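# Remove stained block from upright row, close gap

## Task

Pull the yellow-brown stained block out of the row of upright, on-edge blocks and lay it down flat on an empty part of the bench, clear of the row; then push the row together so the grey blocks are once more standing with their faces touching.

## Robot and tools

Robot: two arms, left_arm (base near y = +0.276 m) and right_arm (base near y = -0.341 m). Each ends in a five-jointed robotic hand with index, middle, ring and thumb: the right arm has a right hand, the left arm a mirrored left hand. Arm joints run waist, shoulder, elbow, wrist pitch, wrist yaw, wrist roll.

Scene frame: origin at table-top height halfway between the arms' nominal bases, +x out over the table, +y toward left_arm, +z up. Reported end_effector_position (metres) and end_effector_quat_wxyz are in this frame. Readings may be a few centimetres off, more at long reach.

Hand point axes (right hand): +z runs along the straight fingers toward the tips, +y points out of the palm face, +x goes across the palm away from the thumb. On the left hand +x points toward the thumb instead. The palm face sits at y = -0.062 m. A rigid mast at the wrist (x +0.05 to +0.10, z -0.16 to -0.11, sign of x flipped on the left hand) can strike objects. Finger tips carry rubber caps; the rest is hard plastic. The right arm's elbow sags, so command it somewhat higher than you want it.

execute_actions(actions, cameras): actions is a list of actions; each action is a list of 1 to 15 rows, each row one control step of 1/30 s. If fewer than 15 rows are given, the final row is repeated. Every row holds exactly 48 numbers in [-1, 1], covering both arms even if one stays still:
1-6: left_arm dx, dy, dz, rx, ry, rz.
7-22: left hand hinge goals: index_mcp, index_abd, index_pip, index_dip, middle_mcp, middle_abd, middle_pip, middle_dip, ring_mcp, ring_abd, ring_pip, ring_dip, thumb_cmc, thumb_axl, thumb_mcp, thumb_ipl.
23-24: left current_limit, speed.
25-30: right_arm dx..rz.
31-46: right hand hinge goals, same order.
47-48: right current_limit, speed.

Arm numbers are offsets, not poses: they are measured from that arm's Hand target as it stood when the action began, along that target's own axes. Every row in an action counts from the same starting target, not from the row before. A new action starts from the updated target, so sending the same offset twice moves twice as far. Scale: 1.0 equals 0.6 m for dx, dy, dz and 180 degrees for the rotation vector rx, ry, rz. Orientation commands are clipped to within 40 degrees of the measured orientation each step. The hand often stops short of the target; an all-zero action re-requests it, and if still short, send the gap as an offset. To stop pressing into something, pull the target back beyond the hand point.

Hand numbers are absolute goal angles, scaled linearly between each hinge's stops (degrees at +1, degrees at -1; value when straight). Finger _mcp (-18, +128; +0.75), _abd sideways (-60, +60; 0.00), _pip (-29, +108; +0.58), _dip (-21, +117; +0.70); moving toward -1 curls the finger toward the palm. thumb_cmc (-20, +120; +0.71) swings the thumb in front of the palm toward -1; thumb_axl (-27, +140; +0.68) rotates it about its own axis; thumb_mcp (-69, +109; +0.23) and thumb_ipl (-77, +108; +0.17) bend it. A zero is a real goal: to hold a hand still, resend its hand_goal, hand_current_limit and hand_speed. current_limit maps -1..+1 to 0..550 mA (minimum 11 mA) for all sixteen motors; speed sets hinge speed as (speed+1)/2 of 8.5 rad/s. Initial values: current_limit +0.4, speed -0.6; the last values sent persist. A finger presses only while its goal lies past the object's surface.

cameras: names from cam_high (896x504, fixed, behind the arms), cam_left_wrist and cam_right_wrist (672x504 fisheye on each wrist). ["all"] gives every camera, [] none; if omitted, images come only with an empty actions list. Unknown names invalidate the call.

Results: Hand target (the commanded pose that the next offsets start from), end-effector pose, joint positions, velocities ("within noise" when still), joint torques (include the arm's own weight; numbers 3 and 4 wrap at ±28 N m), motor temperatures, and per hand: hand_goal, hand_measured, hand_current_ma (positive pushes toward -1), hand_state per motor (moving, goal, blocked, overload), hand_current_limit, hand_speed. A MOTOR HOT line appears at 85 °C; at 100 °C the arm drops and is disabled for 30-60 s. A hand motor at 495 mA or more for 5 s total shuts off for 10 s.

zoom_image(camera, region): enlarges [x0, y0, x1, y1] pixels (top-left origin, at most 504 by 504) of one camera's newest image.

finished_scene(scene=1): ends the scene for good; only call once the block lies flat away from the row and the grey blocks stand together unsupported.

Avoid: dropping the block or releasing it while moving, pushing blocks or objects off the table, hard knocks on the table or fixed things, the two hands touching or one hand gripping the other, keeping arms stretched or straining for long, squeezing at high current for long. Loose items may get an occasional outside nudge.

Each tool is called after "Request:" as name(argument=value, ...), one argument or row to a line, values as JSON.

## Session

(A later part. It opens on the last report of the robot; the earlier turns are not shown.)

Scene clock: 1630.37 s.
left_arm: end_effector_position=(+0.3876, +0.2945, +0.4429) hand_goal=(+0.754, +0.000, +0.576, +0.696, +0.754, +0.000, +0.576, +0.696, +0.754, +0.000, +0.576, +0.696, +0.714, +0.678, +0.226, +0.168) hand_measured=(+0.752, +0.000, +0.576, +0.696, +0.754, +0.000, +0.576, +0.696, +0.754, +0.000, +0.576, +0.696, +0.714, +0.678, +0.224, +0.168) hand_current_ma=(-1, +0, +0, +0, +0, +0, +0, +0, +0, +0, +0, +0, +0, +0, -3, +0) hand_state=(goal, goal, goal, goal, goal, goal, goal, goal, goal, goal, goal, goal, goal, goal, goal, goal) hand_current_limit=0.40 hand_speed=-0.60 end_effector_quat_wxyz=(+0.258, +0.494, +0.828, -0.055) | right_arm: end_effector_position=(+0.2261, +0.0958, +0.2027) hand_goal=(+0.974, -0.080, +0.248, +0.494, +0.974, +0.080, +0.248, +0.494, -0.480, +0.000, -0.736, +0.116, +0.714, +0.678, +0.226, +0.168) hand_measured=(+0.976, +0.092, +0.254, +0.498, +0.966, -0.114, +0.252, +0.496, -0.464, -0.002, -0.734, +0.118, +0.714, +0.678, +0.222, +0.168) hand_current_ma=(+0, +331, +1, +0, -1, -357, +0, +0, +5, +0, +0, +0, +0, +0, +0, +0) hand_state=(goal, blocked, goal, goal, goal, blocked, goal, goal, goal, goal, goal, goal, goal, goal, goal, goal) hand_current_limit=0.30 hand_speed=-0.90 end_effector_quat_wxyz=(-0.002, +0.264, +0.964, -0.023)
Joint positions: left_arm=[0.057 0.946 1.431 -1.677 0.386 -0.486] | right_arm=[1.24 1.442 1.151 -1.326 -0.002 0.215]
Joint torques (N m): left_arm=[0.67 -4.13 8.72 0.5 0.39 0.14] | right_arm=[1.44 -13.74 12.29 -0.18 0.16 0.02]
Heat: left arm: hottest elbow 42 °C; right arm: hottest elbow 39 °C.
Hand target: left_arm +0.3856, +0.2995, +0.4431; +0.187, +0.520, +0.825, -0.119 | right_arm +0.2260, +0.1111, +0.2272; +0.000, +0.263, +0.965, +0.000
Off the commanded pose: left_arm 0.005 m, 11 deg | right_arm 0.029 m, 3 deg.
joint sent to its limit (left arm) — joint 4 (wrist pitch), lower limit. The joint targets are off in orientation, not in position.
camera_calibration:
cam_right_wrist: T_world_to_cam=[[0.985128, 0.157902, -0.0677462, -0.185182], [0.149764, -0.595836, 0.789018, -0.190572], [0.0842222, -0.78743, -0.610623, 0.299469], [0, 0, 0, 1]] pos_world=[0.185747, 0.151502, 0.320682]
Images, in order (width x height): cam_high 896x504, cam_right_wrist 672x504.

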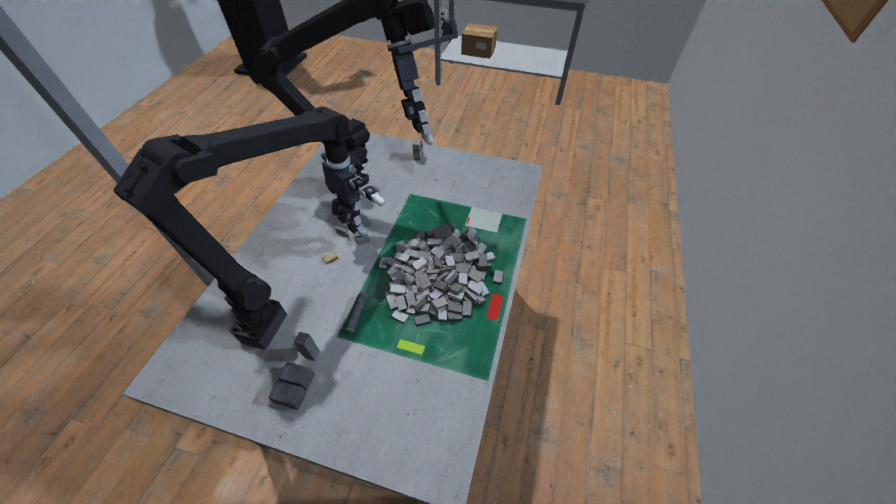

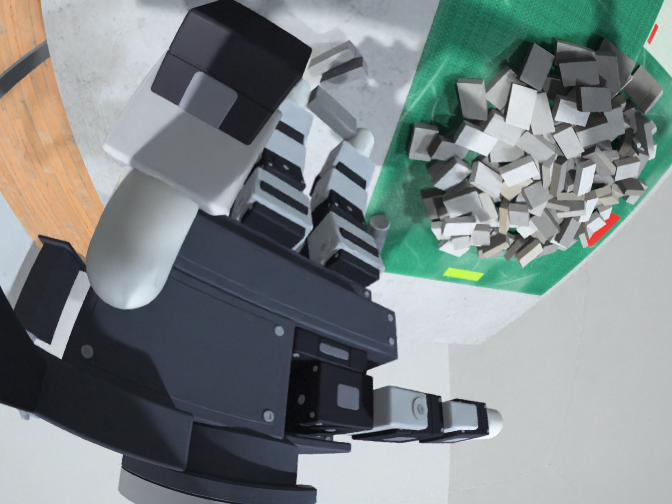

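Request:
execute_actions(
  actions=[
    [[0,0,0,0,0,0,0.754,0,0.576,0.696,0.754,0,0.576,0.696,0.754,0,0.576,0.696,0.714,0.678,0.226,0.168,0.4,-0.6,0.018,-0.0216,0,0,0,-0.0925,0.973,-0.08,0.248,0.493,0.973,0.08,0.248,0.493,-0.48,0,-0.737,0.116,0.714,0.678,0.226,0.168,0.3,-0.9]],
    [[0,0,0,0,0,0,0.754,0,0.576,0.696,0.754,0,0.576,0.696,0.754,0,0.576,0.696,0.714,0.678,0.226,0.168,0.4,-0.6,0.0241,-0.0168,0,0,0,-0.0925,0.973,-0.08,0.248,0.493,0.973,0.08,0.248,0.493,-0.48,0,-0.737,0.116,0.714,0.678,0.226,0.168,0.3,-0.9]],
    [[0,0,0,0,0,0,0.754,0,0.576,0.696,0.754,0,0.576,0.696,0.754,0,0.576,0.696,0.714,0.678,0.226,0.168,0.4,-0.6,0.027,-0.0083,0,0,0,-0.0925,0.973,-0.08,0.248,0.493,0.973,0.08,0.248,0.493,-0.48,0,-0.737,0.116,0.714,0.678,0.226,0.168,0.3,-0.9]],
    [[0,0,0,0,0,0,0.754,0,0.576,0.696,0.754,0,0.576,0.696,0.754,0,0.576,0.696,0.714,0.678,0.226,0.168,0.4,-0.6,0.0277,0.0014,0,0,0,-0.0925,0.973,-0.08,0.248,0.493,0.973,0.08,0.248,0.493,-0.48,0,-0.737,0.116,0.714,0.678,0.226,0.168,0.3,-0.9]],
  ],
  cameras=["cam_high","cam_right_wrist"],
)

Request:
zoom_image(
  camera="cam_right_wrist",
  region=[260, 10, 420, 170],
)

Request:
zoom_image(
  camera="cam_high",
  region=[335, 200, 395, 260],
)

Scene clock: 1654.30 s.
left_arm: end_effector_position=(+0.3876, +0.2945, +0.4429) hand_goal=(+0.754, +0.000, +0.576, +0.696, +0.754, +0.000, +0.576, +0.696, +0.754, +0.000, +0.576, +0.696, +0.714, +0.678, +0.226, +0.168) hand_measured=(+0.752, +0.000, +0.576, +0.696, +0.754, +0.000, +0.576, +0.696, +0.754, +0.000, +0.576, +0.696, +0.714, +0.678, +0.224, +0.168) hand_current_ma=(-1, +0, +0, +0, +0, +0, +0, +0, +0, +0, +0, +0, +0, +0, -3, +0) hand_state=(goal, goal, goal, goal, goal, goal, goal, goal, goal, goal, goal, goal, goal, goal, goal, goal) hand_current_limit=0.40 hand_speed=-0.60 end_effector_quat_wxyz=(+0.258, +0.494, +0.828, -0.055) | right_arm: end_effector_position=(+0.1570, +0.0892, +0.2238) hand_goal=(+0.974, -0.080, +0.248, +0.494, +0.974, +0.080, +0.248, +0.494, -0.480, +0.000, -0.736, +0.116, +0.714, +0.678, +0.226, +0.168) hand_measured=(+0.976, +0.092, +0.254, +0.498, +0.966, -0.114, +0.252, +0.496, -0.464, -0.002, -0.734, +0.118, +0.714, +0.678, +0.222, +0.168) hand_current_ma=(+0, +330, +1, +0, -1, -357, +0, +0, +5, +0, +0, +0, +0, +0, +0, +0) hand_state=(goal, blocked, goal, goal, goal, blocked, goal, goal, goal, goal, goal, goal, goal, goal, goal, goal) hand_current_limit=0.30 hand_speed=-0.90 end_effector_quat_wxyz=(+0.000, -0.311, +0.950, -0.002)
Joint positions: left_arm=[0.057 0.946 1.431 -1.677 0.386 -0.486] | right_arm=[1.156 1.359 1.115 -1.33 0.002 -1.034]
Joint torques (N m): left_arm=[0.73 -4.42 8.75 0.46 0.43 0.15] | right_arm=[-0.62 -11.69 9.22 0.13 -0.16 -0.19]
Heat: left arm: hottest elbow 42 °C; right arm: hottest elbow 44 °C.
Hand target: left_arm +0.3856, +0.2995, +0.4431; +0.187, +0.520, +0.825, -0.119 | right_arm +0.1617, +0.0886, +0.2273; +0.000, -0.310, +0.951, +0.000
Off the commanded pose: left_arm 0.005 m, 11 deg | right_arm 0.006 m, 0 deg.
joint sent to its limit (left arm) — joint 4 (wrist pitch), lower limit. The joint targets are off in orientation, not in position.
camera_calibration:
cam_right_wrist: T_world_to_cam=[[0.241465, 0.969262, -0.0471844, -0.0747586], [0.631818, -0.120123, 0.765752, -0.313676], [0.736547, -0.214714, -0.641402, 0.166408], [0, 0, 0, 1]] pos_world=[0.0936702, 0.0705113, 0.343406]
Images, in order (width x height): cam_high 896x504, cam_right_wrist 672x504.

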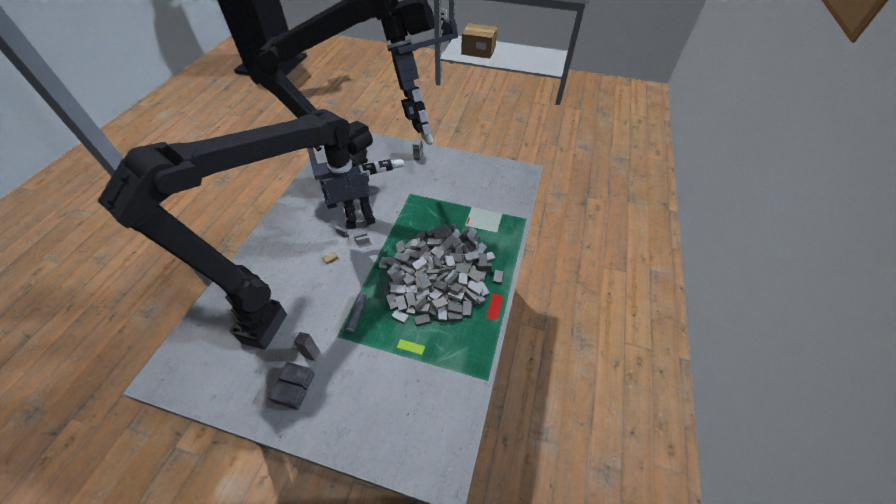

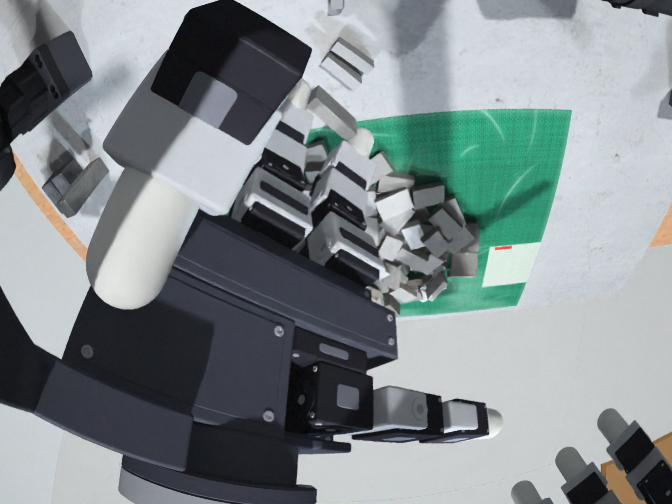

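Scaled by 3.150 from the camera's 672x504 image, which has a finer 960x720 frame.

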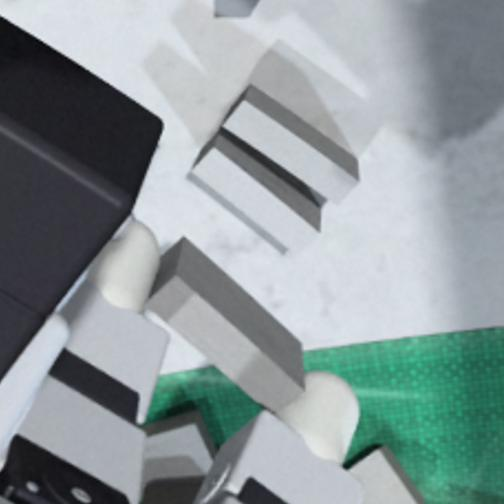

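Scaled by 8.400 from the camera's 896x504 image, which has a finer 1280x720 frame.

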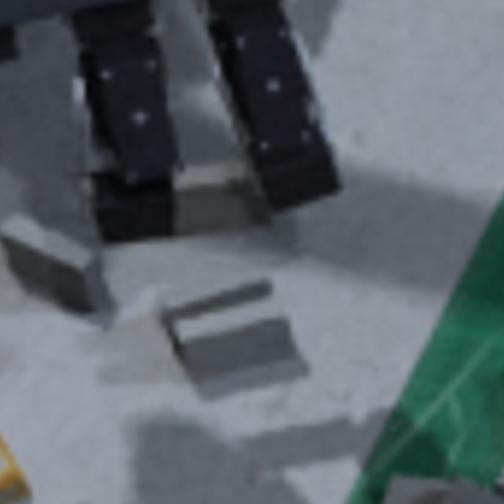

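Request:
zoom_image(
  camera="cam_right_wrist",
  region=[290, 20, 390, 150],
)

Scaled by 3.877 from the camera's 672x504 image, which has a finer 960x720 frame.

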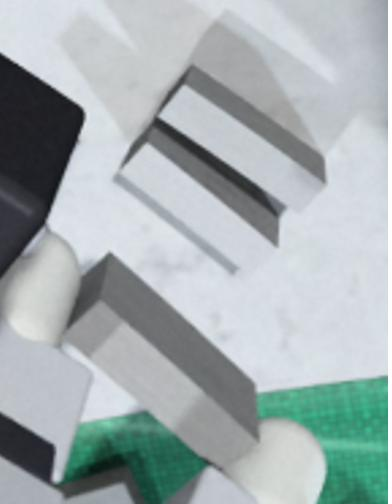

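Request:
execute_actions(
  actions=[
    [[0,0,0,0,0,0,0.754,0,0.576,0.696,0.754,0,0.576,0.696,0.754,0,0.576,0.696,0.714,0.678,0.226,0.168,0.4,-0.6,0.019,-0.0121,0.05,0,0,0,0.973,-0.08,0.248,0.493,0.973,0.08,0.248,0.493,-0.48,0,-0.737,0.116,0.714,0.678,0.226,0.168,0.3,-0.9]],
    [[0,0,0,0,0,0,0.754,0,0.576,0.696,0.754,0,0.576,0.696,0.754,0,0.576,0.696,0.714,0.678,0.226,0.168,0.4,-0.6,0,0,0.05,0,0,0,0.973,-0.08,0.248,0.493,0.973,0.08,0.248,0.493,-0.48,0,-0.737,0.116,0.714,0.678,0.226,0.168,0.3,-0.9]],
  ],
  cameras=["cam_high","cam_right_wrist"],
)

Request:
zoom_image(
  camera="cam_right_wrist",
  region=[280, 20, 400, 150],
)

Request:
zoom_image(
  camera="cam_high",
  region=[335, 200, 395, 260],
)

Scene clock: 1676.73 s.
left_arm: end_effector_position=(+0.3876, +0.2945, +0.4429) hand_goal=(+0.754, +0.000, +0.576, +0.696, +0.754, +0.000, +0.576, +0.696, +0.754, +0.000, +0.576, +0.696, +0.714, +0.678, +0.226, +0.168) hand_measured=(+0.752, +0.000, +0.576, +0.696, +0.754, +0.000, +0.576, +0.696, +0.754, +0.000, +0.576, +0.696, +0.714, +0.678, +0.224, +0.168) hand_current_ma=(-1, +0, +0, +0, +0, +0, +0, +0, +0, +0, +0, +0, +0, +0, -3, +0) hand_state=(goal, goal, goal, goal, goal, goal, goal, goal, goal, goal, goal, goal, goal, goal, goal, goal) hand_current_limit=0.40 hand_speed=-0.60 end_effector_quat_wxyz=(+0.258, +0.494, +0.828, -0.055) | right_arm: end_effector_position=(+0.1522, +0.0773, +0.1764) hand_goal=(+0.974, -0.080, +0.248, +0.494, +0.974, +0.080, +0.248, +0.494, -0.480, +0.000, -0.736, +0.116, +0.714, +0.678, +0.226, +0.168) hand_measured=(+0.976, +0.092, +0.254, +0.498, +0.966, -0.114, +0.252, +0.496, -0.464, -0.002, -0.734, +0.118, +0.714, +0.678, +0.222, +0.168) hand_current_ma=(+0, +330, +1, +0, -1, -357, +0, +0, +5, +0, +0, +0, +0, +0, +0, +0) hand_state=(goal, blocked, goal, goal, goal, blocked, goal, goal, goal, goal, goal, goal, goal, goal, goal, goal) hand_current_limit=0.30 hand_speed=-0.90 end_effector_quat_wxyz=(+0.005, -0.312, +0.950, +0.004)
Joint positions: left_arm=[0.057 0.946 1.431 -1.677 0.386 -0.486] | right_arm=[1.154 1.356 0.979 -1.181 0.002 -1.038]
Joint torques (N m): left_arm=[0.79 -4.13 8.61 0.49 0.43 0.14] | right_arm=[-0.67 -9.41 7.72 0.76 -0.17 -0.19]
Heat: left arm: hottest elbow 42 °C; right arm: hottest elbow 41 °C.
Hand target: left_arm +0.3856, +0.2995, +0.4431; +0.187, +0.520, +0.825, -0.119 | right_arm +0.1567, +0.0759, +0.1671; +0.000, -0.310, +0.951, +0.000
Off the commanded pose: left_arm 0.005 m, 11 deg | right_arm 0.010 m, 1 deg.
joint sent to its limit (left arm) — joint 4 (wrist pitch), lower limit. The joint targets are off in orientation, not in position.
camera_calibration:
cam_right_wrist: T_world_to_cam=[[0.23957, 0.970362, -0.0316949, -0.0669211], [0.627677, -0.129895, 0.76756, -0.27469], [0.740694, -0.203778, -0.640193, 0.135246], [0, 0, 0, 1]] pos_world=[0.0882728, 0.0568172, 0.295304]
Images, in order (width x height): cam_high 896x504, cam_right_wrist 672x504.

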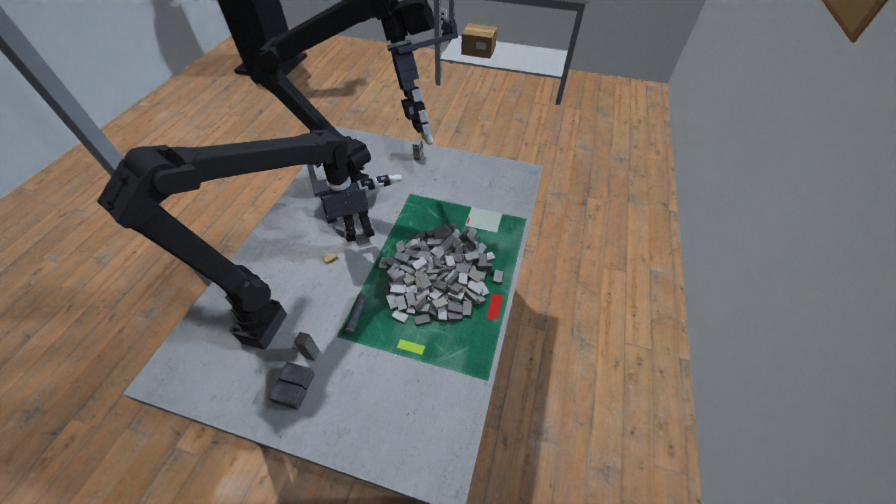

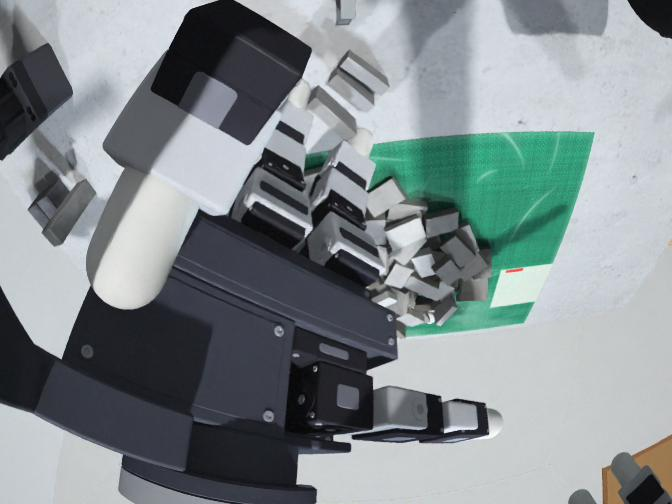

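Scaled by 3.877 from the camera's 672x504 image, which has a finer 960x720 frame.

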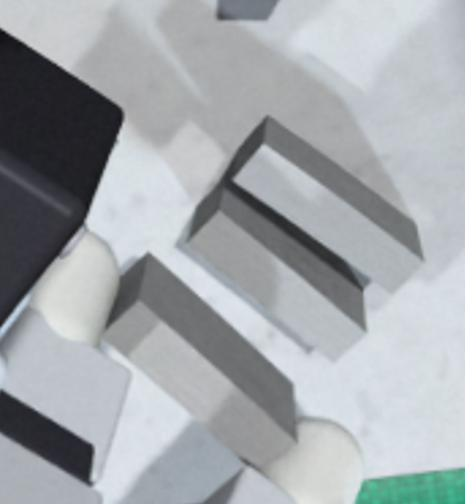

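Scaled by 8.400 from the camera's 896x504 image, which has a finer 1280x720 frame.

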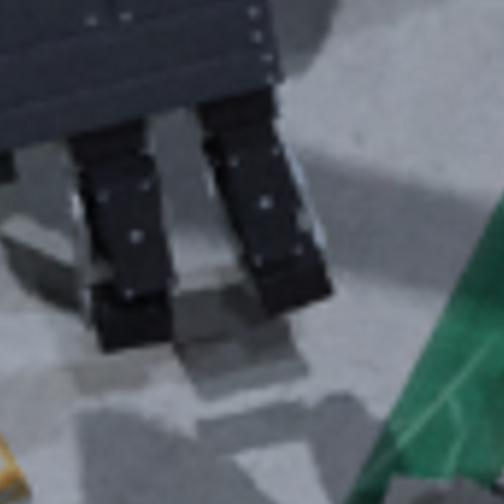

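Request:
execute_actions(
  actions=[
    [[0,0,0,0,0,0,0.754,0,0.576,0.696,0.754,0,0.576,0.696,0.754,0,0.576,0.696,0.714,0.678,0.226,0.168,0.4,-0.6,-0.015,-0.0125,0.015,0,0,0,0.973,-0.08,0.248,0.493,0.973,0.08,0.248,0.493,-0.48,0,-0.737,0.116,0.714,0.678,0.226,0.168,0.3,-0.9]],
  ],
  cameras=["cam_right_wrist"],
)

Request:
zoom_image(
  camera="cam_right_wrist",
  region=[280, 20, 400, 150],
)

Scene clock: 1683.50 s.
left_arm: end_effector_position=(+0.3876, +0.2945, +0.4429) hand_goal=(+0.754, +0.000, +0.576, +0.696, +0.754, +0.000, +0.576, +0.696, +0.754, +0.000, +0.576, +0.696, +0.714, +0.678, +0.226, +0.168) hand_measured=(+0.752, +0.000, +0.576, +0.696, +0.754, +0.000, +0.576, +0.696, +0.754, +0.000, +0.576, +0.696, +0.714, +0.678, +0.224, +0.168) hand_current_ma=(-1, +0, +0, +0, +0, +0, +0, +0, +0, +0, +0, +0, +0, +0, -3, +0) hand_state=(goal, goal, goal, goal, goal, goal, goal, goal, goal, goal, goal, goal, goal, goal, goal, goal) hand_current_limit=0.40 hand_speed=-0.60 end_effector_quat_wxyz=(+0.258, +0.494, +0.828, -0.055) | right_arm: end_effector_position=(+0.1661, +0.0782, +0.1708) hand_goal=(+0.974, -0.080, +0.248, +0.494, +0.974, +0.080, +0.248, +0.494, -0.480, +0.000, -0.736, +0.116, +0.714, +0.678, +0.226, +0.168) hand_measured=(+0.976, +0.092, +0.254, +0.498, +0.966, -0.114, +0.252, +0.496, -0.464, -0.002, -0.734, +0.118, +0.714, +0.678, +0.222, +0.168) hand_current_ma=(+0, +330, +1, +0, -1, -357, +0, +0, +5, +0, +0, +0, +0, +0, +0, +0) hand_state=(goal, blocked, goal, goal, goal, blocked, goal, goal, goal, goal, goal, goal, goal, goal, goal, goal) hand_current_limit=0.30 hand_speed=-0.90 end_effector_quat_wxyz=(+0.007, -0.310, +0.951, +0.007)
Joint positions: left_arm=[0.057 0.946 1.431 -1.677 0.386 -0.486] | right_arm=[1.121 1.374 0.979 -1.155 0 -1.067]
Joint torques (N m): left_arm=[0.44 -4.25 8.64 0.53 0.41 0.16] | right_arm=[-0.44 -9.41 7.27 0.81 -0.12 -0.2]
Heat: left arm: hottest elbow 42 °C; right arm: hottest elbow 41 °C.
Hand target: left_arm +0.3856, +0.2995, +0.4431; +0.187, +0.520, +0.825, -0.119 | right_arm +0.1684, +0.0751, +0.1582; +0.000, -0.310, +0.951, +0.000
Off the commanded pose: left_arm 0.005 m, 11 deg | right_arm 0.013 m, 1 deg.
joint sent to its limit (left arm) — joint 4 (wrist pitch), lower limit. The joint targets are off in orientation, not in position.
camera_calibration:
cam_right_wrist: T_world_to_cam=[[0.244025, 0.96947, -0.0240916, -0.0731704], [0.625423, -0.138342, 0.767925, -0.278066], [0.741147, -0.20246, -0.640087, 0.121284], [0, 0, 0, 1]] pos_world=[0.101874, 0.0570236, 0.289403]
Images, in order (width x height): cam_right_wrist 672x504.

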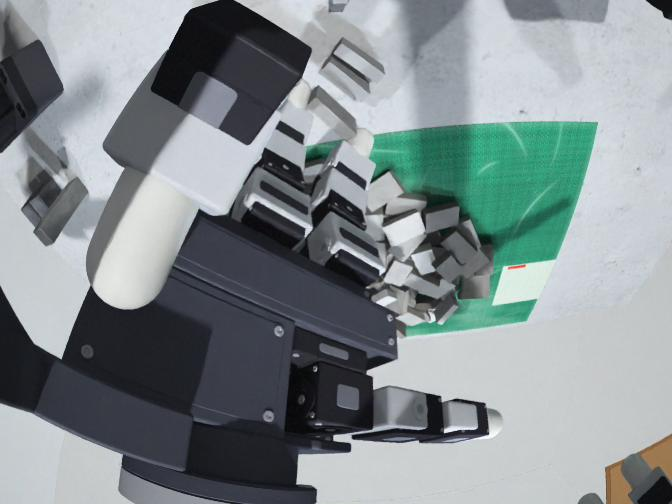

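Scaled by 3.877 from the camera's 672x504 image, which has a finer 960x720 frame.

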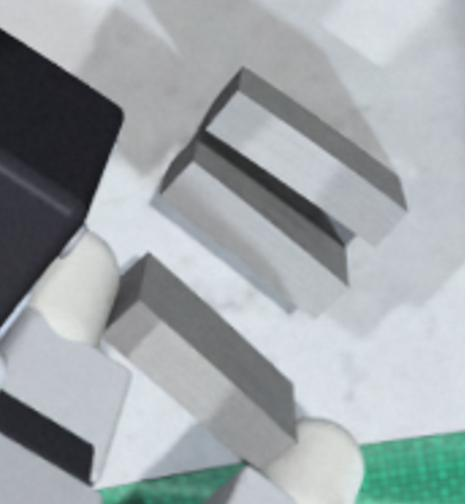

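Request:
execute_actions(
  actions=[
    [[0,0,0,0,0,0,0.754,0,0.576,0.696,0.754,0,0.576,0.696,0.754,0,0.576,0.696,0.714,0.678,0.226,0.168,0.4,-0.6,0.0128,0.0093,0.012,0,0,0,0.973,-0.08,0.248,0.493,0.973,0.08,0.248,0.493,-0.48,0,-0.737,0.116,0.714,0.678,0.226,0.168,0.3,-0.9]],
  ],
  cameras=["cam_right_wrist"],
)

Request:
zoom_image(
  camera="cam_right_wrist",
  region=[280, 20, 400, 150],
)

Scene clock: 1691.67 s.
left_arm: end_effector_position=(+0.3876, +0.2945, +0.4429) hand_goal=(+0.754, +0.000, +0.576, +0.696, +0.754, +0.000, +0.576, +0.696, +0.754, +0.000, +0.576, +0.696, +0.714, +0.678, +0.226, +0.168) hand_measured=(+0.752, +0.000, +0.576, +0.696, +0.754, +0.000, +0.576, +0.696, +0.754, +0.000, +0.576, +0.696, +0.714, +0.678, +0.224, +0.168) hand_current_ma=(-1, +0, +0, +0, +0, +0, +0, +0, +0, +0, +0, +0, +0, +0, -3, +0) hand_state=(goal, goal, goal, goal, goal, goal, goal, goal, goal, goal, goal, goal, goal, goal, goal, goal) hand_current_limit=0.40 hand_speed=-0.60 end_effector_quat_wxyz=(+0.258, +0.494, +0.828, -0.055) | right_arm: end_effector_position=(+0.1640, +0.0734, +0.1613) hand_goal=(+0.974, -0.080, +0.248, +0.494, +0.974, +0.080, +0.248, +0.494, -0.480, +0.000, -0.736, +0.116, +0.714, +0.678, +0.226, +0.168) hand_measured=(+0.976, +0.092, +0.254, +0.498, +0.966, -0.114, +0.252, +0.496, -0.464, -0.002, -0.734, +0.118, +0.714, +0.678, +0.222, +0.168) hand_current_ma=(+0, +330, +1, +0, -1, -357, +0, +0, +5, +0, +0, +0, +0, +0, +0, +0) hand_state=(goal, blocked, goal, goal, goal, blocked, goal, goal, goal, goal, goal, goal, goal, goal, goal, goal) hand_current_limit=0.30 hand_speed=-0.90 end_effector_quat_wxyz=(+0.005, -0.309, +0.951, +0.005)
Joint positions: left_arm=[0.057 0.946 1.431 -1.677 0.386 -0.486] | right_arm=[1.121 1.374 0.953 -1.134 0 -1.065]
Joint torques (N m): left_arm=[0.5 -4.31 8.72 0.46 0.4 0.15] | right_arm=[1.73 -9.35 7.46 0.8 -0.11 0.01]
Heat: left arm: hottest elbow 42 °C; right arm: hottest elbow 40 °C.
Hand target: left_arm +0.3856, +0.2995, +0.4431; +0.187, +0.520, +0.825, -0.119 | right_arm +0.1589, +0.0752, +0.1511; +0.000, -0.310, +0.951, +0.000
Off the commanded pose: left_arm 0.005 m, 11 deg | right_arm 0.012 m, 1 deg.
joint sent to its limit (left arm) — joint 4 (wrist pitch), lower limit. The joint targets are off in orientation, not in position.
camera_calibration:
cam_right_wrist: T_world_to_cam=[[0.245398, 0.96898, -0.0292882, -0.06761], [0.626944, -0.135587, 0.767175, -0.270391], [0.739406, -0.206625, -0.640769, 0.116496], [0, 0, 0, 1]] pos_world=[0.0999734, 0.0529222, 0.280104]
Images, in order (width x height): cam_right_wrist 672x504.

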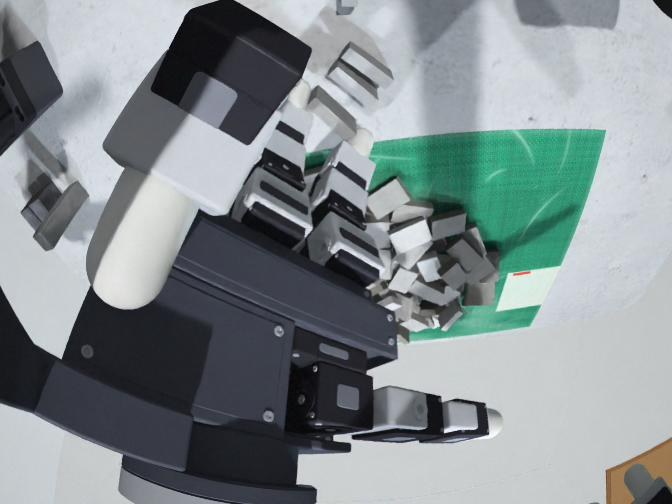

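Scaled by 3.877 from the camera's 672x504 image, which has a finer 960x720 frame.

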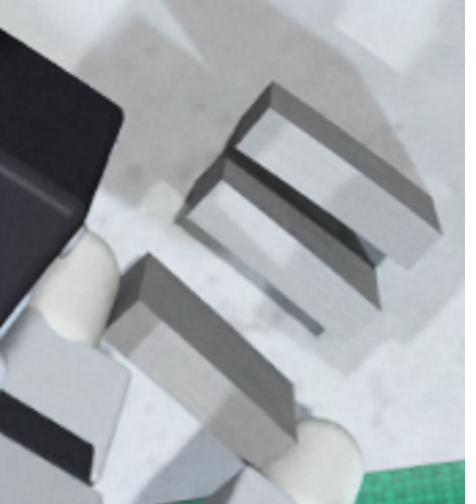

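Request:
execute_actions(
  actions=[
    [[0,0,0,0,0,0,0.754,0,0.576,0.696,0.754,0,0.576,0.696,0.754,0,0.576,0.696,0.714,0.678,0.226,0.168,0.4,-0.6,-0.004,0.0054,0.03,0,0,0,0.973,-0.08,0.248,0.493,0.973,0.08,0.248,0.493,-0.48,0,-0.737,0.116,0.714,0.678,0.226,0.168,0.3,-0.9]],
  ],
  cameras=["cam_right_wrist","cam_high"],
)

Request:
zoom_image(
  camera="cam_right_wrist",
  region=[280, 20, 400, 150],
)

Request:
zoom_image(
  camera="cam_high",
  region=[335, 210, 395, 270],
)

Scene clock: 1699.57 s.
left_arm: end_effector_position=(+0.3876, +0.2945, +0.4429) hand_goal=(+0.754, +0.000, +0.576, +0.696, +0.754, +0.000, +0.576, +0.696, +0.754, +0.000, +0.576, +0.696, +0.714, +0.678, +0.226, +0.168) hand_measured=(+0.752, +0.000, +0.576, +0.696, +0.754, +0.000, +0.576, +0.696, +0.754, +0.000, +0.576, +0.696, +0.714, +0.678, +0.224, +0.168) hand_current_ma=(-1, +0, +0, +0, +0, +0, +0, +0, +0, +0, +0, +0, +0, +0, -3, +0) hand_state=(goal, goal, goal, goal, goal, goal, goal, goal, goal, goal, goal, goal, goal, goal, goal, goal) hand_current_limit=0.40 hand_speed=-0.60 end_effector_quat_wxyz=(+0.258, +0.494, +0.828, -0.055) | right_arm: end_effector_position=(+0.1639, +0.0773, +0.1424) hand_goal=(+0.974, -0.080, +0.248, +0.494, +0.974, +0.080, +0.248, +0.494, -0.480, +0.000, -0.736, +0.116, +0.714, +0.678, +0.226, +0.168) hand_measured=(+0.976, +0.092, +0.254, +0.498, +0.966, -0.114, +0.252, +0.496, -0.464, -0.002, -0.734, +0.118, +0.714, +0.678, +0.222, +0.168) hand_current_ma=(+0, +330, +1, +0, -1, -357, +0, +0, +5, +0, +0, +0, +0, +0, +0, +0) hand_state=(goal, blocked, goal, goal, goal, blocked, goal, goal, goal, goal, goal, goal, goal, goal, goal, goal) hand_current_limit=0.30 hand_speed=-0.90 end_effector_quat_wxyz=(+0.005, -0.309, +0.951, +0.005)
Joint positions: left_arm=[0.057 0.946 1.431 -1.677 0.386 -0.486] | right_arm=[1.125 1.408 0.932 -1.082 0 -1.061]
Joint torques (N m): left_arm=[0.38 -4.07 8.68 0.46 0.41 0.15] | right_arm=[1.73 -9.58 7.35 0.85 -0.11 0.04]
Heat: left arm: hottest elbow 42 °C; right arm: hottest elbow 40 °C.
Hand target: left_arm +0.3856, +0.2995, +0.4431; +0.187, +0.520, +0.825, -0.119 | right_arm +0.1589, +0.0792, +0.1329; +0.000, -0.310, +0.951, +0.000
Off the commanded pose: left_arm 0.005 m, 11 deg | right_arm 0.011 m, 1 deg.
joint sent to its limit (left arm) — joint 4 (wrist pitch), lower limit. The joint targets are off in orientation, not in position.
camera_calibration:
cam_right_wrist: T_world_to_cam=[[0.245407, 0.96891, -0.0314552, -0.0715631], [0.62772, -0.134096, 0.766802, -0.255477], [0.738744, -0.207923, -0.641112, 0.105527], [0, 0, 0, 1]] pos_world=[0.0999729, 0.0570212, 0.261304]
Images, in order (width x height): cam_high 896x504, cam_right_wrist 672x504.

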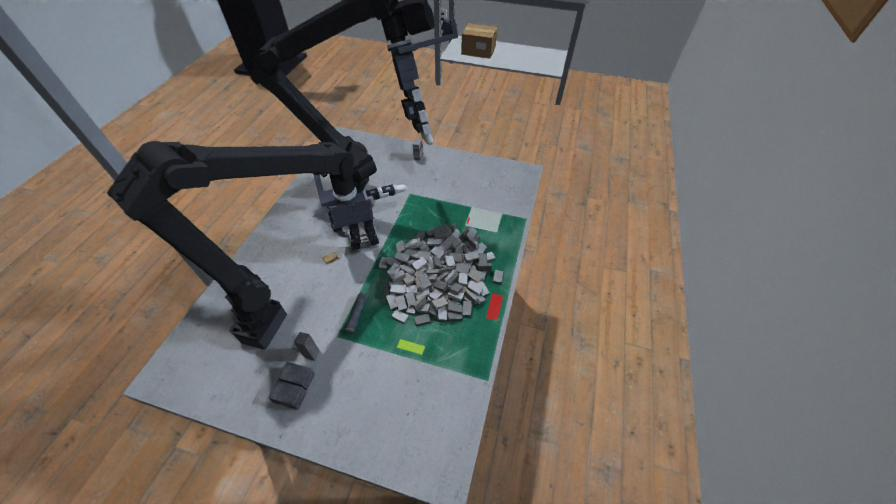

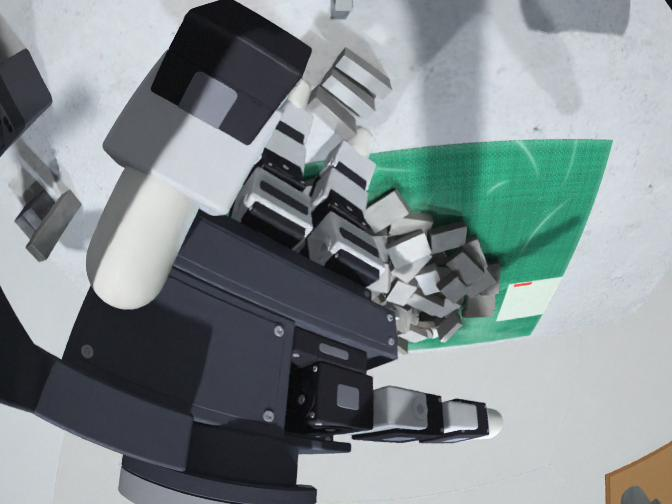

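Scaled by 3.877 from the camera's 672x504 image, which has a finer 960x720 frame.

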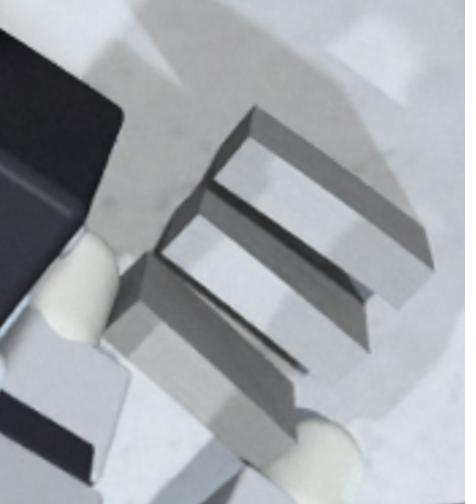

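Scaled by 8.400 from the camera's 896x504 image, which has a finer 1280x720 frame.

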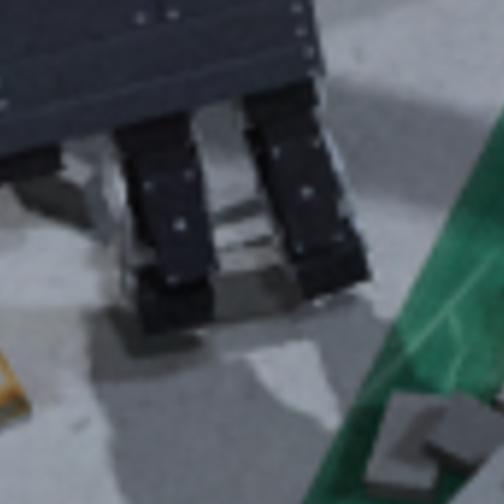

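Request:
execute_actions(
  actions=[
    [[0,0,0,0,0,0,0.754,0,0.576,0.696,0.754,0,0.576,0.696,0.754,0,0.576,0.696,0.714,0.678,0.226,0.168,0.4,-0.6,0,0,0.0125,0,0,0,0.973,-0.08,0.248,0.493,0.973,0.08,0.248,0.493,-0.48,0,-0.737,0.116,0.714,0.678,0.226,0.168,0.3,-0.9]],
  ],
  cameras=["cam_right_wrist"],
)

Request:
zoom_image(
  camera="cam_right_wrist",
  region=[280, 20, 400, 150],
)

Scene clock: 1704.27 s.
left_arm: end_effector_position=(+0.3876, +0.2945, +0.4429) hand_goal=(+0.754, +0.000, +0.576, +0.696, +0.754, +0.000, +0.576, +0.696, +0.754, +0.000, +0.576, +0.696, +0.714, +0.678, +0.226, +0.168) hand_measured=(+0.752, +0.000, +0.576, +0.696, +0.754, +0.000, +0.576, +0.696, +0.754, +0.000, +0.576, +0.696, +0.714, +0.678, +0.224, +0.168) hand_current_ma=(-1, +0, +0, +0, +0, +0, +0, +0, +0, +0, +0, +0, +0, +0, -3, +0) hand_state=(goal, goal, goal, goal, goal, goal, goal, goal, goal, goal, goal, goal, goal, goal, goal, goal) hand_current_limit=0.40 hand_speed=-0.60 end_effector_quat_wxyz=(+0.258, +0.494, +0.828, -0.055) | right_arm: end_effector_position=(+0.1644, +0.0783, +0.1371) hand_goal=(+0.974, -0.080, +0.248, +0.494, +0.974, +0.080, +0.248, +0.494, -0.480, +0.000, -0.736, +0.116, +0.714, +0.678, +0.226, +0.168) hand_measured=(+0.976, +0.092, +0.254, +0.498, +0.966, -0.114, +0.252, +0.496, -0.464, -0.002, -0.734, +0.118, +0.714, +0.678, +0.222, +0.168) hand_current_ma=(+0, +330, +1, +0, -1, -357, +0, +0, +5, +0, +0, +0, +0, +0, +0, +0) hand_state=(goal, blocked, goal, goal, goal, blocked, goal, goal, goal, goal, goal, goal, goal, goal, goal, goal) hand_current_limit=0.30 hand_speed=-0.90 end_effector_quat_wxyz=(+0.006, -0.309, +0.951, +0.007)
Joint positions: left_arm=[0.057 0.946 1.431 -1.677 0.386 -0.486] | right_arm=[1.125 1.415 0.923 -1.06 0 -1.061]
Joint torques (N m): left_arm=[0.56 -4.48 8.61 0.53 0.39 0.15] | right_arm=[1.44 -9.52 7.13 0.84 -0.11 0.01]
Heat: left arm: hottest elbow 42 °C; right arm: hottest elbow 40 °C.
Hand target: left_arm +0.3856, +0.2995, +0.4431; +0.187, +0.520, +0.825, -0.119 | right_arm +0.1589, +0.0791, +0.1255; +0.000, -0.310, +0.951, +0.000
Off the commanded pose: left_arm 0.005 m, 11 deg | right_arm 0.013 m, 1 deg.
joint sent to its limit (left arm) — joint 4 (wrist pitch), lower limit. The joint targets are off in orientation, not in position.
camera_calibration:
cam_right_wrist: T_world_to_cam=[[0.245504, 0.96904, -0.0262353, -0.0736493], [0.626032, -0.137824, 0.767521, -0.251181], [0.740143, -0.204854, -0.640487, 0.101406], [0, 0, 0, 1]] pos_world=[0.100274, 0.0575236, 0.255804]
Images, in order (width x height): cam_right_wrist 672x504.

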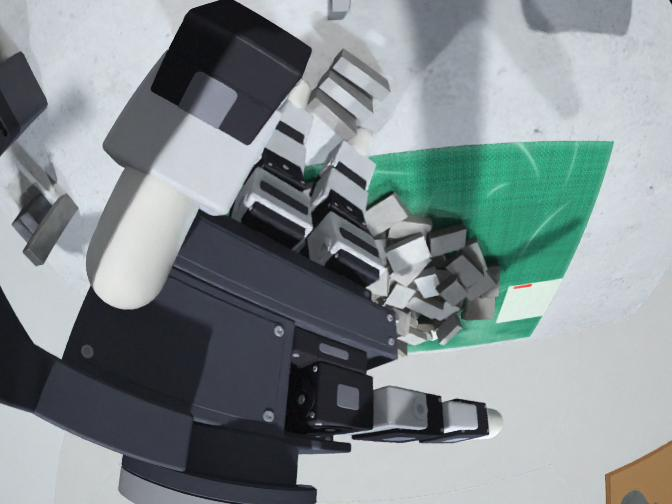

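Scaled by 3.877 from the camera's 672x504 image, which has a finer 960x720 frame.

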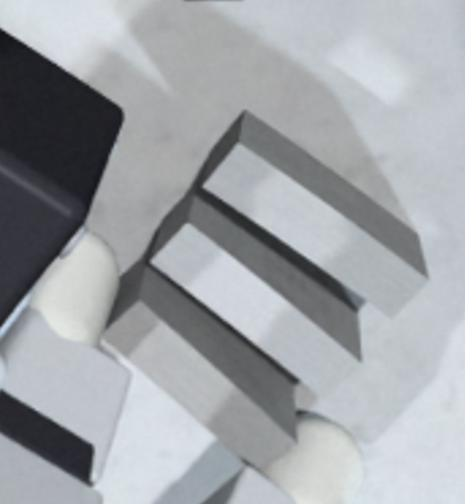

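Request:
execute_actions(
  actions=[
    [[0,0,0,0,0,0,0.754,0,0.576,0.696,0.754,0,0.576,0.696,0.754,0,0.576,0.696,0.714,0.678,0.226,0.168,0.4,-0.6,0.0044,0.0053,0,0,0,0,0.973,-0.08,0.248,0.493,0.973,0.08,0.248,0.493,-0.48,0,-0.737,0.116,0.714,0.678,0.226,0.168,0.3,-0.9]],
  ],
  cameras=["cam_right_wrist"],
)

Request:
zoom_image(
  camera="cam_right_wrist",
  region=[280, 20, 400, 150],
)

Scene clock: 1721.17 s.
left_arm: end_effector_position=(+0.3876, +0.2945, +0.4429) hand_goal=(+0.754, +0.000, +0.576, +0.696, +0.754, +0.000, +0.576, +0.696, +0.754, +0.000, +0.576, +0.696, +0.714, +0.678, +0.226, +0.168) hand_measured=(+0.752, +0.000, +0.576, +0.696, +0.754, +0.000, +0.576, +0.696, +0.754, +0.000, +0.576, +0.696, +0.714, +0.678, +0.224, +0.168) hand_current_ma=(-1, +0, +0, +0, +0, +0, +0, +0, +0, +0, +0, +0, +0, +0, -3, +0) hand_state=(goal, goal, goal, goal, goal, goal, goal, goal, goal, goal, goal, goal, goal, goal, goal, goal) hand_current_limit=0.40 hand_speed=-0.60 end_effector_quat_wxyz=(+0.258, +0.494, +0.828, -0.055) | right_arm: end_effector_position=(+0.1602, +0.0803, +0.1372) hand_goal=(+0.974, -0.080, +0.248, +0.494, +0.974, +0.080, +0.248, +0.494, -0.480, +0.000, -0.736, +0.116, +0.714, +0.678, +0.226, +0.168) hand_measured=(+0.976, +0.092, +0.254, +0.498, +0.966, -0.114, +0.252, +0.496, -0.464, -0.002, -0.734, +0.118, +0.714, +0.678, +0.222, +0.168) hand_current_ma=(+0, +330, +1, +0, -1, -357, +0, +0, +5, +0, +0, +0, +0, +0, +0, +0) hand_state=(goal, blocked, goal, goal, goal, blocked, goal, goal, goal, goal, goal, goal, goal, goal, goal, goal) hand_current_limit=0.30 hand_speed=-0.90 end_effector_quat_wxyz=(+0.006, -0.310, +0.951, +0.007)
Joint positions: left_arm=[0.057 0.946 1.431 -1.677 0.386 -0.486] | right_arm=[1.138 1.415 0.923 -1.06 0 -1.05]
Joint torques (N m): left_arm=[0.62 -4.37 8.68 0.57 0.42 0.16] | right_arm=[1.44 -9.41 7.01 0.8 -0.1 0.03]
Heat: left arm: hottest elbow 42 °C; right arm: hottest elbow 39 °C.
Hand target: left_arm +0.3856, +0.2995, +0.4431; +0.187, +0.520, +0.825, -0.119 | right_arm +0.1549, +0.0802, +0.1255; +0.000, -0.310, +0.951, +0.000
Off the commanded pose: left_arm 0.005 m, 11 deg | right_arm 0.013 m, 1 deg.
joint sent to its limit (left arm) — joint 4 (wrist pitch), lower limit. The joint targets are off in orientation, not in position.
camera_calibration:
cam_right_wrist: T_world_to_cam=[[0.243973, 0.969436, -0.025885, -0.0743277], [0.626278, -0.137121, 0.767446, -0.24835], [0.740441, -0.203448, -0.64059, 0.104797], [0, 0, 0, 1]] pos_world=[0.0960738, 0.0593228, 0.255804]
Images, in order (width x height): cam_right_wrist 672x504.

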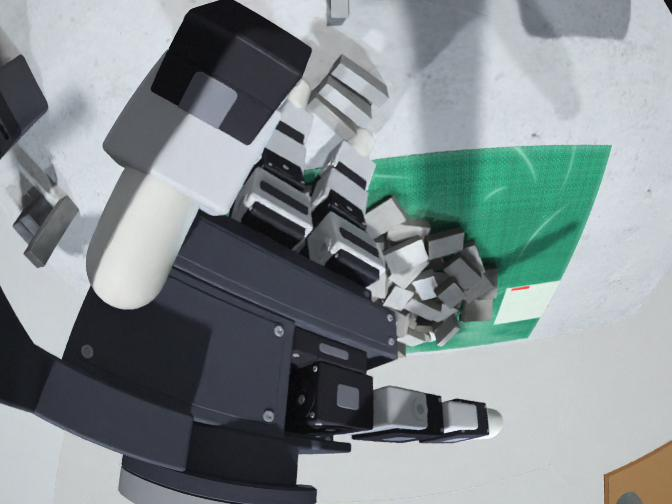

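Scaled by 3.877 from the camera's 672x504 image, which has a finer 960x720 frame.

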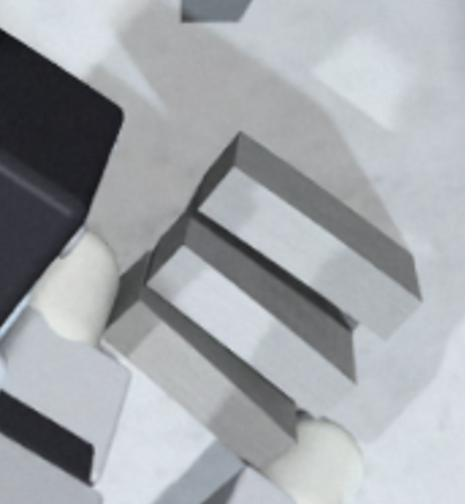

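Request:
execute_actions(
  actions=[
    [[0,0,0,0,0,0,0.754,0,0.576,0.696,0.754,0,0.576,0.696,0.754,0,0.576,0.696,0.714,0.678,0.226,0.168,0.4,-0.6,0,0.0083,0,0,0,0,0.973,-0.08,0.248,0.493,0.973,0.08,0.248,0.493,-0.48,0,-0.737,0.116,0.714,0.678,0.226,0.168,0.3,-0.9]],
    [[0,0,0,0,0,0,0.754,0,0.576,0.696,0.754,0,0.576,0.696,0.754,0,0.576,0.696,0.714,0.678,0.226,0.168,0.4,-0.6,0,0.0083,0,0,0,0,0.973,-0.08,0.248,0.493,0.973,0.08,0.248,0.493,-0.48,0,-0.737,0.116,0.714,0.678,0.226,0.168,0.3,-0.9]],
  ],
  cameras=["cam_right_wrist"],
)

Request:
zoom_image(
  camera="cam_right_wrist",
  region=[280, 20, 400, 150],
)

Scene clock: 1730.07 s.
left_arm: end_effector_position=(+0.3876, +0.2945, +0.4429) hand_goal=(+0.754, +0.000, +0.576, +0.696, +0.754, +0.000, +0.576, +0.696, +0.754, +0.000, +0.576, +0.696, +0.714, +0.678, +0.226, +0.168) hand_measured=(+0.752, +0.000, +0.576, +0.696, +0.754, +0.000, +0.576, +0.696, +0.754, +0.000, +0.576, +0.696, +0.714, +0.678, +0.224, +0.168) hand_current_ma=(-1, +0, +0, +0, +0, +0, +0, +0, +0, +0, +0, +0, +0, +0, -3, +0) hand_state=(goal, goal, goal, goal, goal, goal, goal, goal, goal, goal, goal, goal, goal, goal, goal, goal) hand_current_limit=0.40 hand_speed=-0.60 end_effector_quat_wxyz=(+0.258, +0.494, +0.828, -0.055) | right_arm: end_effector_position=(+0.1553, +0.0831, +0.1360) hand_goal=(+0.974, -0.080, +0.248, +0.494, +0.974, +0.080, +0.248, +0.494, -0.480, +0.000, -0.736, +0.116, +0.714, +0.678, +0.226, +0.168) hand_measured=(+0.988, +0.092, +0.256, +0.498, +0.966, -0.112, +0.252, +0.496, -0.464, -0.002, -0.734, +0.118, +0.714, +0.678, +0.222, +0.168) hand_current_ma=(+3, +329, +1, +0, -1, -357, +0, +0, +5, +0, +0, +0, +0, +0, +0, +0) hand_state=(goal, blocked, goal, goal, goal, blocked, goal, goal, goal, goal, goal, goal, goal, goal, goal, goal) hand_current_limit=0.30 hand_speed=-0.90 end_effector_quat_wxyz=(+0.007, -0.306, +0.952, +0.006)
Joint positions: left_arm=[0.057 0.946 1.431 -1.677 0.386 -0.486] | right_arm=[1.155 1.418 0.923 -1.059 0.003 -1.024]
Joint torques (N m): left_arm=[0.5 -4.37 8.64 0.57 0.41 0.19] | right_arm=[1.96 -8.76 8.08 0.8 -0.2 -0.02]
Heat: left arm: hottest elbow 42 °C; right arm: hottest elbow 38 °C.
Hand target: left_arm +0.3856, +0.2995, +0.4431; +0.187, +0.520, +0.825, -0.119 | right_arm +0.1491, +0.0882, +0.1254; +0.000, -0.310, +0.951, +0.000
Off the commanded pose: left_arm 0.005 m, 11 deg | right_arm 0.013 m, 1 deg.
joint sent to its limit (left arm) — joint 4 (wrist pitch), lower limit. The joint targets are off in orientation, not in position.
camera_calibration:
cam_right_wrist: T_world_to_cam=[[0.25179, 0.967389, -0.0275633, -0.0767359], [0.62434, -0.140609, 0.768394, -0.243601], [0.73946, -0.210683, -0.639384, 0.108912], [0, 0, 0, 1]] pos_world=[0.0908753, 0.0629269, 0.254703]
Images, in order (width x height): cam_right_wrist 672x504.

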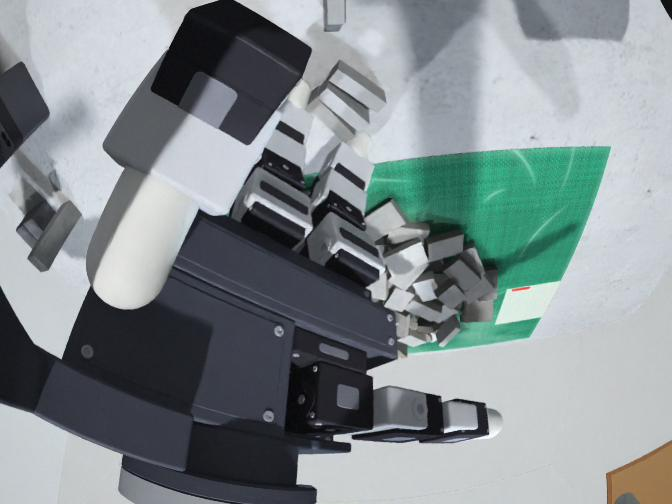

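Scaled by 3.877 from the camera's 672x504 image, which has a finer 960x720 frame.

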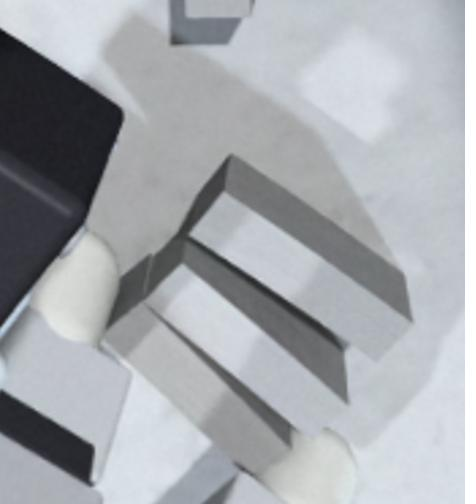

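Request:
execute_actions(
  actions=[
    [[0,0,0,0,0,0,0.754,0,0.576,0.696,0.754,0,0.576,0.696,0.754,0,0.576,0.696,0.714,0.678,0.226,0.168,0.4,-0.6,0.0108,0.0083,0,0,0,-0.025,0.973,-0.08,0.248,0.493,0.973,0.08,0.248,0.493,-0.48,0,-0.737,0.116,0.714,0.678,0.226,0.168,0.3,-0.9]],
  ],
  cameras=["cam_right_wrist"],
)

Request:
zoom_image(
  camera="cam_right_wrist",
  region=[280, 20, 400, 150],
)

Scene clock: 1739.63 s.
left_arm: end_effector_position=(+0.3876, +0.2945, +0.4429) hand_goal=(+0.754, +0.000, +0.576, +0.696, +0.754, +0.000, +0.576, +0.696, +0.754, +0.000, +0.576, +0.696, +0.714, +0.678, +0.226, +0.168) hand_measured=(+0.752, +0.000, +0.576, +0.696, +0.754, +0.000, +0.576, +0.696, +0.754, +0.000, +0.576, +0.696, +0.714, +0.678, +0.224, +0.168) hand_current_ma=(-1, +0, +0, +0, +0, +0, +0, +0, +0, +0, +0, +0, +0, +0, -3, +0) hand_state=(goal, goal, goal, goal, goal, goal, goal, goal, goal, goal, goal, goal, goal, goal, goal, goal) hand_current_limit=0.40 hand_speed=-0.60 end_effector_quat_wxyz=(+0.258, +0.494, +0.828, -0.055) | right_arm: end_effector_position=(+0.1504, +0.0820, +0.1357) hand_goal=(+0.974, -0.080, +0.248, +0.494, +0.974, +0.080, +0.248, +0.494, -0.480, +0.000, -0.736, +0.116, +0.714, +0.678, +0.226, +0.168) hand_measured=(+0.998, +0.092, +0.262, +0.498, +0.966, -0.110, +0.252, +0.496, -0.464, -0.002, -0.734, +0.118, +0.714, +0.678, +0.222, +0.168) hand_current_ma=(+10, +329, +3, +0, -1, -357, +0, +0, +5, +0, +0, +0, +0, +0, +0, +0) hand_state=(blocked, blocked, goal, goal, goal, blocked, goal, goal, goal, goal, goal, goal, goal, goal, goal, goal) hand_current_limit=0.30 hand_speed=-0.90 end_effector_quat_wxyz=(+0.008, -0.330, +0.944, +0.005)
Joint positions: left_arm=[0.057 0.946 1.431 -1.677 0.386 -0.486] | right_arm=[1.159 1.418 0.923 -1.058 0.006 -1.072]
Joint torques (N m): left_arm=[0.5 -4.48 8.58 0.51 0.41 0.14] | right_arm=[2.14 -8.41 8.51 0.7 -0.38 -0.23]
Heat: left arm: hottest elbow 42 °C; right arm: hottest elbow 38 °C.
Hand target: left_arm +0.3856, +0.2995, +0.4431; +0.187, +0.520, +0.825, -0.119 | right_arm +0.1409, +0.0884, +0.1254; -0.001, -0.347, +0.938, +0.000
Off the commanded pose: left_arm 0.005 m, 11 deg | right_arm 0.015 m, 2 deg.
joint sent to its limit (left arm) — joint 4 (wrist pitch), lower limit. The joint targets are off in orientation, not in position.
camera_calibration:
cam_right_wrist: T_world_to_cam=[[0.201841, 0.979025, -0.0277494, -0.0678855], [0.627511, -0.107513, 0.771149, -0.243963], [0.75199, -0.173062, -0.63605, 0.106677], [0, 0, 0, 1]] pos_world=[0.0865717, 0.0586941, 0.2541]
Images, in order (width x height): cam_right_wrist 672x504.

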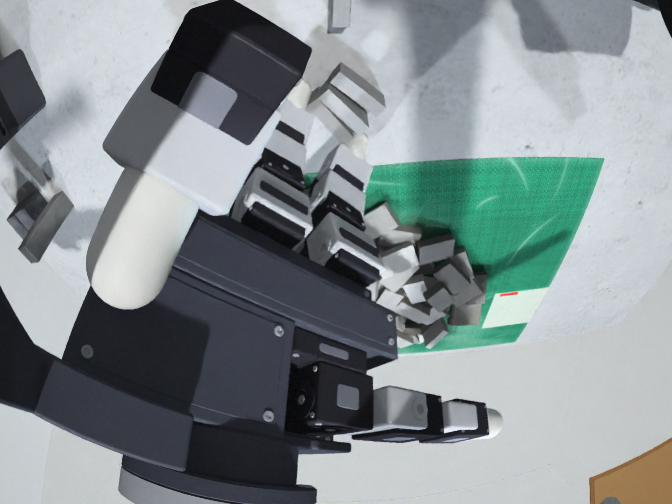

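Scaled by 3.877 from the camera's 672x504 image, which has a finer 960x720 frame.

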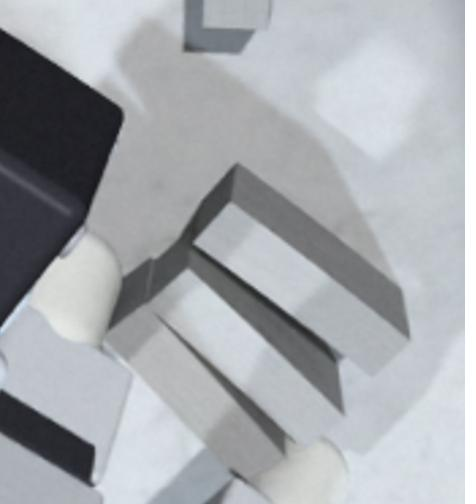

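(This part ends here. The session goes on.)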